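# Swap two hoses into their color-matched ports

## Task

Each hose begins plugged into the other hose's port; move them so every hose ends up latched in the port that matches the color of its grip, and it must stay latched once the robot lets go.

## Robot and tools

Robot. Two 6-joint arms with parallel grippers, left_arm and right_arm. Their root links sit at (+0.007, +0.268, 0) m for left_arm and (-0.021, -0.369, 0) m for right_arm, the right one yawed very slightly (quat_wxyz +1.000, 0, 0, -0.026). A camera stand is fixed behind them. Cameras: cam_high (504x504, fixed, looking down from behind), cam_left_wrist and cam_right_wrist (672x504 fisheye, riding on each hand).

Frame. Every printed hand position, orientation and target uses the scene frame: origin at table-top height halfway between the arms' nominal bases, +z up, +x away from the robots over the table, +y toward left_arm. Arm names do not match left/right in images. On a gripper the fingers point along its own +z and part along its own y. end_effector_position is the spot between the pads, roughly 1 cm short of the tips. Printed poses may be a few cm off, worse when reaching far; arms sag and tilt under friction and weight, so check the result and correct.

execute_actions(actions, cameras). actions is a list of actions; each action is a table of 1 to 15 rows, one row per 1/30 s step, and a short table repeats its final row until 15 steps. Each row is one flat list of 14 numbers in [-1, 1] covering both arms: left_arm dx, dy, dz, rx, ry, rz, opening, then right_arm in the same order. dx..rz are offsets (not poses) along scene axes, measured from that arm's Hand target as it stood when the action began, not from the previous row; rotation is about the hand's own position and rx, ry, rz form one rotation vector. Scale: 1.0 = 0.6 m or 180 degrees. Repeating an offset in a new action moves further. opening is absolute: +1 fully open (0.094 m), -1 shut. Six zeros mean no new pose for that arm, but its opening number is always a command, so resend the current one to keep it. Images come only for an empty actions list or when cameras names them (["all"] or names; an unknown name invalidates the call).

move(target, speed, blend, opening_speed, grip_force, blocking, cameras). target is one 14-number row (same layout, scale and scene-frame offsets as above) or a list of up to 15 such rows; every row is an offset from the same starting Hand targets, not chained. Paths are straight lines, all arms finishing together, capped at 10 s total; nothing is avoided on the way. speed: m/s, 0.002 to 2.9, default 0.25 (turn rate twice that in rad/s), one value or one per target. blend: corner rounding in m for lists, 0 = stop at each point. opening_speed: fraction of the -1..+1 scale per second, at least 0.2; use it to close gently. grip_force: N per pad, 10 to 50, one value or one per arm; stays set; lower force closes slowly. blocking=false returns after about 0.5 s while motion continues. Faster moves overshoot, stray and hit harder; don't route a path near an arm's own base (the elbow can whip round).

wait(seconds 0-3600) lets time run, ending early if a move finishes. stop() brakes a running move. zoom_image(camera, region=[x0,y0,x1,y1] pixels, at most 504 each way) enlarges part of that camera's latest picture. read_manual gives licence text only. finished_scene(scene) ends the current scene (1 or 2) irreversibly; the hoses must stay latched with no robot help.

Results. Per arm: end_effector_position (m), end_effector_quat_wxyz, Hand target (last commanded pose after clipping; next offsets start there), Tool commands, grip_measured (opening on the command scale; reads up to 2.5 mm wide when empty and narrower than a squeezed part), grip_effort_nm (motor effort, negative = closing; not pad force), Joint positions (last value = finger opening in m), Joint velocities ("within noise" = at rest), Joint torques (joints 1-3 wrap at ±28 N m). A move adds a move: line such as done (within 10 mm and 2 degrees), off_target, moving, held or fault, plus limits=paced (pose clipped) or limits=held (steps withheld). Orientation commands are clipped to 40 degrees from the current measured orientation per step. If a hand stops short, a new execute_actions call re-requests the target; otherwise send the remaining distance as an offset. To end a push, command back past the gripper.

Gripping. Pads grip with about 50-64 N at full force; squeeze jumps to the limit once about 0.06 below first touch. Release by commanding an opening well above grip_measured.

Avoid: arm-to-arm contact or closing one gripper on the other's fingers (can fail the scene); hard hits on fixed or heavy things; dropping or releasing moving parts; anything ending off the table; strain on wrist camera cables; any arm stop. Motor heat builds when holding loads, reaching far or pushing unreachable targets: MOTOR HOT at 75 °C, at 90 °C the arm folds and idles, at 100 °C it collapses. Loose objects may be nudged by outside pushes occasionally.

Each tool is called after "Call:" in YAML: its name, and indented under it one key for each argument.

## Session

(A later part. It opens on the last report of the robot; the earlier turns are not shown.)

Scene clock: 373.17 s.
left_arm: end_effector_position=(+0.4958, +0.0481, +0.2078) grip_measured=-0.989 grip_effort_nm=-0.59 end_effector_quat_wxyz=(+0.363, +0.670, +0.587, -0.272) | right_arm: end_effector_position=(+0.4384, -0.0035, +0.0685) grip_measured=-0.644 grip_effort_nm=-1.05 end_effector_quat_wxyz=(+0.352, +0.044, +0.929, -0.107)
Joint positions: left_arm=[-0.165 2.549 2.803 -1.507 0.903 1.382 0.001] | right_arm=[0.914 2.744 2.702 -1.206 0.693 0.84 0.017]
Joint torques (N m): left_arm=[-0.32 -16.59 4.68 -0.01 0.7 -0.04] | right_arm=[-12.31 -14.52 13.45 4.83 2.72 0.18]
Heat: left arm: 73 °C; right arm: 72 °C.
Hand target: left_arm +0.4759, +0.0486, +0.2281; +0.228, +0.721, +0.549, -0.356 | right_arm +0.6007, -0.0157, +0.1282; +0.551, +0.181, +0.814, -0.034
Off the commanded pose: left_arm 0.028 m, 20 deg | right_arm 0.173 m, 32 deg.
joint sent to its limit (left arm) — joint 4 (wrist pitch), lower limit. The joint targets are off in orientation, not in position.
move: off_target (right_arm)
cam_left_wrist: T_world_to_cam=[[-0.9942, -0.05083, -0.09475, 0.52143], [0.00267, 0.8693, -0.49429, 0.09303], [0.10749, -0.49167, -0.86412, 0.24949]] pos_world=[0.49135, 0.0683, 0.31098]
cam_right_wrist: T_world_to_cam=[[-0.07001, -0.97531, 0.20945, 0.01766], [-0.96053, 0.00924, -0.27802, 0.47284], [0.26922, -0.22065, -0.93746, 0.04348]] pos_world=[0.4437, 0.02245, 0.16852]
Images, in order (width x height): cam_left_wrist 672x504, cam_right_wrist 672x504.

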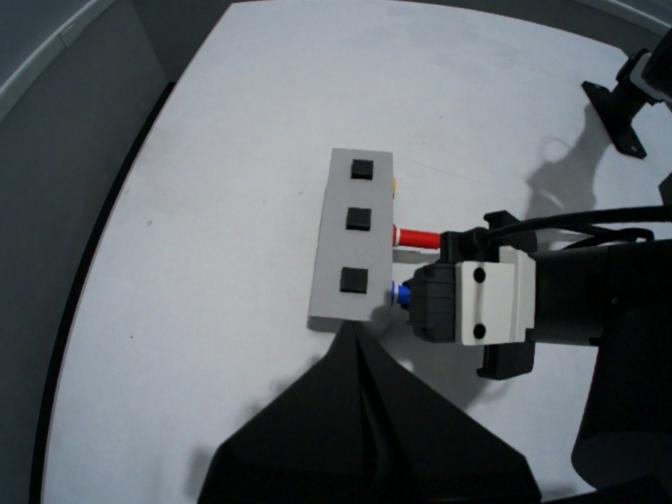

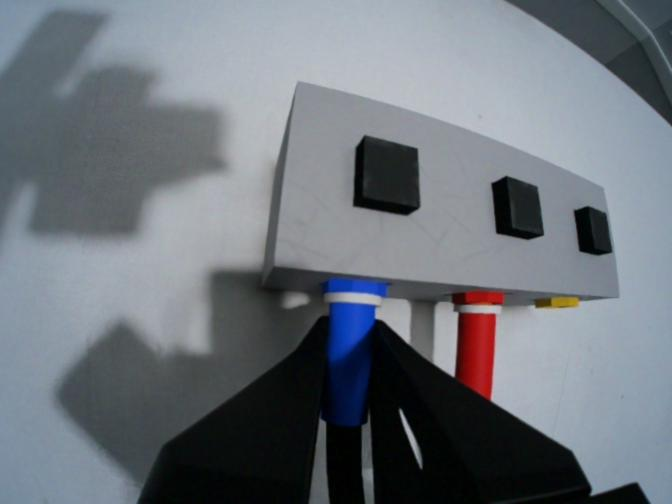

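Call:
move:
  target:
    - [0,0,0,0,0,0,-1,-0.27,0.018,-0.1,0,0.08,0.01,-1]
    - [0,0,0,0,0,0,-1,-0.30,0.018,-0.1,0,0.08,0.01,-1]
  speed: 0.2
  cameras: ["cam_right_wrist","cam_left_wrist"]

Call:
zoom_image:
  camera: "cam_right_wrist"
  region: [250, 150, 450, 350]

Scene clock: 376.23 s.
left_arm: end_effector_position=(+0.4958, +0.0481, +0.2078) grip_measured=-0.989 grip_effort_nm=-0.59 end_effector_quat_wxyz=(+0.363, +0.670, +0.587, -0.272) | right_arm: end_effector_position=(+0.4285, +0.0000, +0.0614) grip_measured=-0.628 grip_effort_nm=-1.05 end_effector_quat_wxyz=(+0.433, +0.106, +0.893, -0.061)
Joint positions: left_arm=[-0.165 2.549 2.803 -1.507 0.903 1.382 0.001] | right_arm=[0.957 2.498 2.111 -0.718 0.807 0.94 0.017]
Joint torques (N m): left_arm=[-0.32 -16.58 4.67 -0.01 0.7 -0.04] | right_arm=[1.39 -16.75 3.92 1.07 0.8 1.46]
Heat: left arm: 73 °C; right arm: 75 °C. Fold the right arm in close to its base, or ease its load, before you think long.
Hand target: left_arm +0.4759, +0.0486, +0.2281; +0.228, +0.721, +0.549, -0.356 | right_arm +0.4208, -0.0049, +0.0684; +0.445, +0.163, +0.879, -0.048
Off the commanded pose: left_arm 0.028 m, 20 deg | right_arm 0.011 m, 7 deg.
MOTOR HOT: joint 2 (shoulder) of the right arm reports 75 °C; the controller's stop level is 90 °C. To cool a motor, set the load down, stop pushing, or move to a pose that needs little force.
joint sent to its limit (left arm) — joint 4 (wrist pitch), lower limit. The joint targets are off in orientation, not in position.
move: off_target (right_arm)
cam_left_wrist: T_world_to_cam=[[-0.9942, -0.05083, -0.09475, 0.52143], [0.00267, 0.8693, -0.49429, 0.09303], [0.10749, -0.49167, -0.86412, 0.24949]] pos_world=[0.49135, 0.0683, 0.31098]
cam_right_wrist: T_world_to_cam=[[-0.16593, -0.98339, 0.0736, 0.07141], [-0.88532, 0.11567, -0.45037, 0.43963], [0.43437, -0.13989, -0.8898, -0.03334]] pos_world=[0.41554, 0.0147, 0.16307]
Images, in order (width x height): cam_left_wrist 672x504, cam_right_wrist 672x504.

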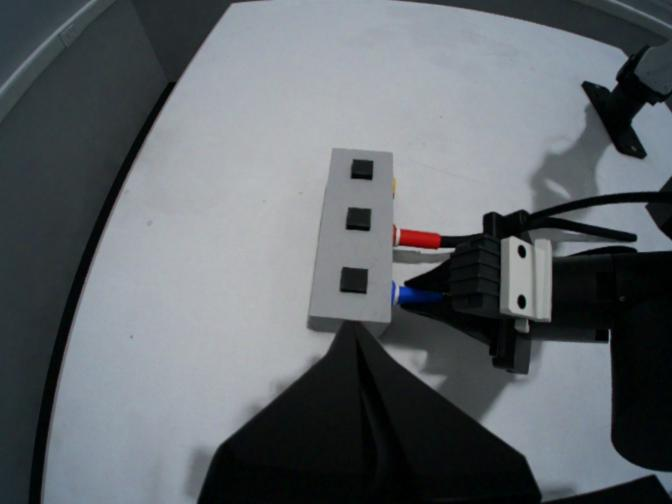

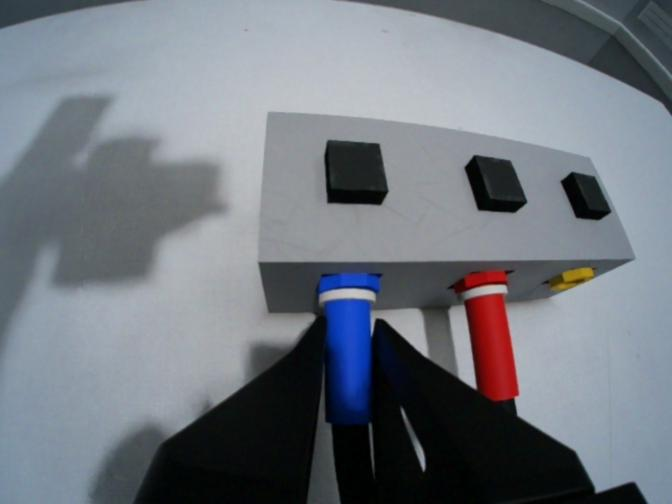

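Scaled by 2.520 from the camera's image (finer frame: 960x720).

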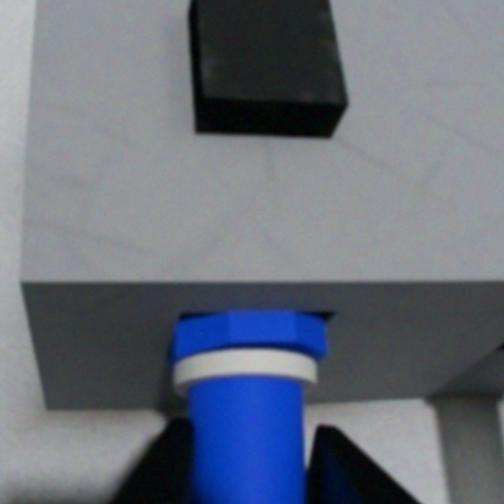

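Call:
move:
  target:
    - [0,0,0,0,0,0,-1,0.015,0.008,-0.02,0,0,0,-0.3]
    - [0,0,0,0,0,0,-1,-0.12,0.02,0,0,0,0,-0.3]
    - [0,0,0,0,0,0,-1,-0.2,0.02,0.15,0,0,0,-0.4]
  speed: 0.2
  cameras: ["cam_right_wrist","cam_left_wrist"]

Call:
zoom_image:
  camera: "cam_left_wrist"
  region: [370, 180, 530, 340]

Scene clock: 380.40 s.
left_arm: end_effector_position=(+0.4958, +0.0481, +0.2078) grip_measured=-0.989 grip_effort_nm=-0.59 end_effector_quat_wxyz=(+0.363, +0.670, +0.587, -0.272) | right_arm: end_effector_position=(+0.2985, +0.0034, +0.1385) grip_measured=-0.397 grip_effort_nm=-0.16 end_effector_quat_wxyz=(+0.436, +0.148, +0.885, -0.070)
Joint positions: left_arm=[-0.165 2.549 2.803 -1.507 0.903 1.382 0.001] | right_arm=[1.196 2.298 2.087 -1.229 0.907 1.413 0.028]
Joint torques (N m): left_arm=[-0.31 -16.57 4.7 -0.01 0.7 -0.05] | right_arm=[0.36 -14.53 9.1 0.5 0.59 0.16]
Heat: left arm: 73 °C; right arm: 76 °C. Fold the right arm in close to its base, or ease its load, before you think long.
Hand target: left_arm +0.4759, +0.0486, +0.2281; +0.228, +0.721, +0.549, -0.356 | right_arm +0.3007, +0.0072, +0.1582; +0.445, +0.162, +0.879, -0.048
Off the commanded pose: left_arm 0.028 m, 20 deg | right_arm 0.020 m, 3 deg.
MOTOR HOT: still on. Joint 2 (shoulder) of the right arm reports 76 °C.
joint sent to its limit (left arm) — joint 4 (wrist pitch), lower limit. The joint targets are off in orientation, not in position.
move: off_target (right_arm); target 3's new opening was sent with right_arm's hand 0.020 m and 3 deg from that target
cam_left_wrist: T_world_to_cam=[[-0.9942, -0.05083, -0.09475, 0.52143], [0.00267, 0.8693, -0.49429, 0.09303], [0.10749, -0.49167, -0.86412, 0.24949]] pos_world=[0.49135, 0.0683, 0.31098]
cam_right_wrist: T_world_to_cam=[[-0.24792, -0.96742, 0.05124, 0.07493], [-0.86538, 0.19737, -0.46061, 0.35397], [0.43549, -0.15853, -0.88612, 0.09137]] pos_world=[0.28511, 0.01711, 0.24017]
Images, in order (width x height): cam_left_wrist 672x504, cam_right_wrist 672x504.

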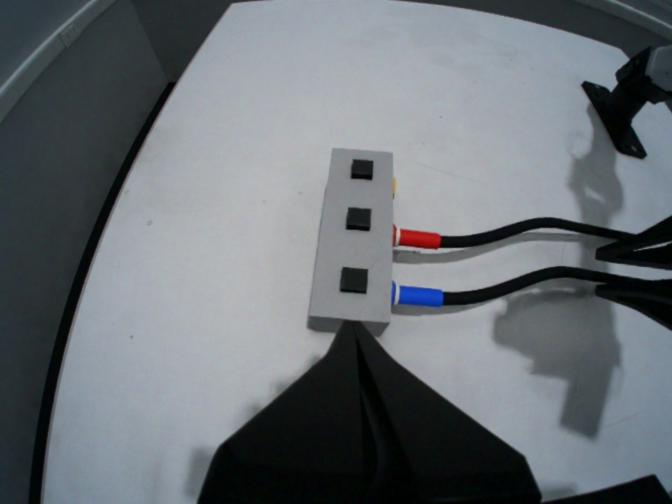

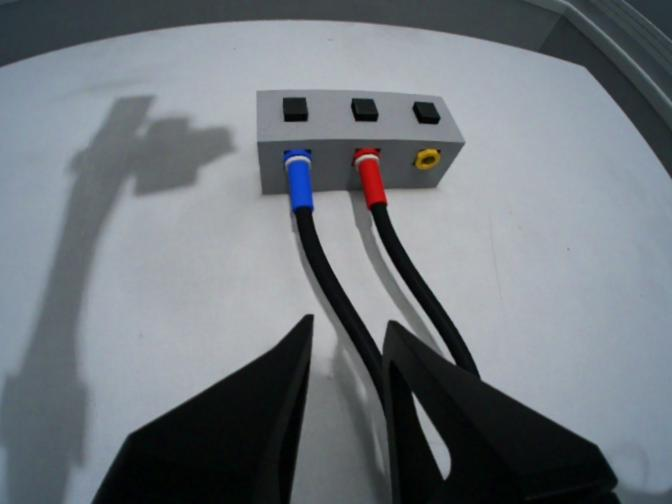

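Scaled by 3.150 from the camera's image (finer frame: 960x720).

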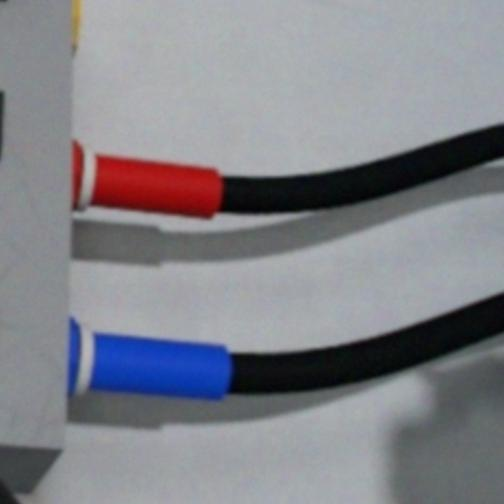

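Call:
finished_scene:
  scene: 2

The scene is finished: the task was done.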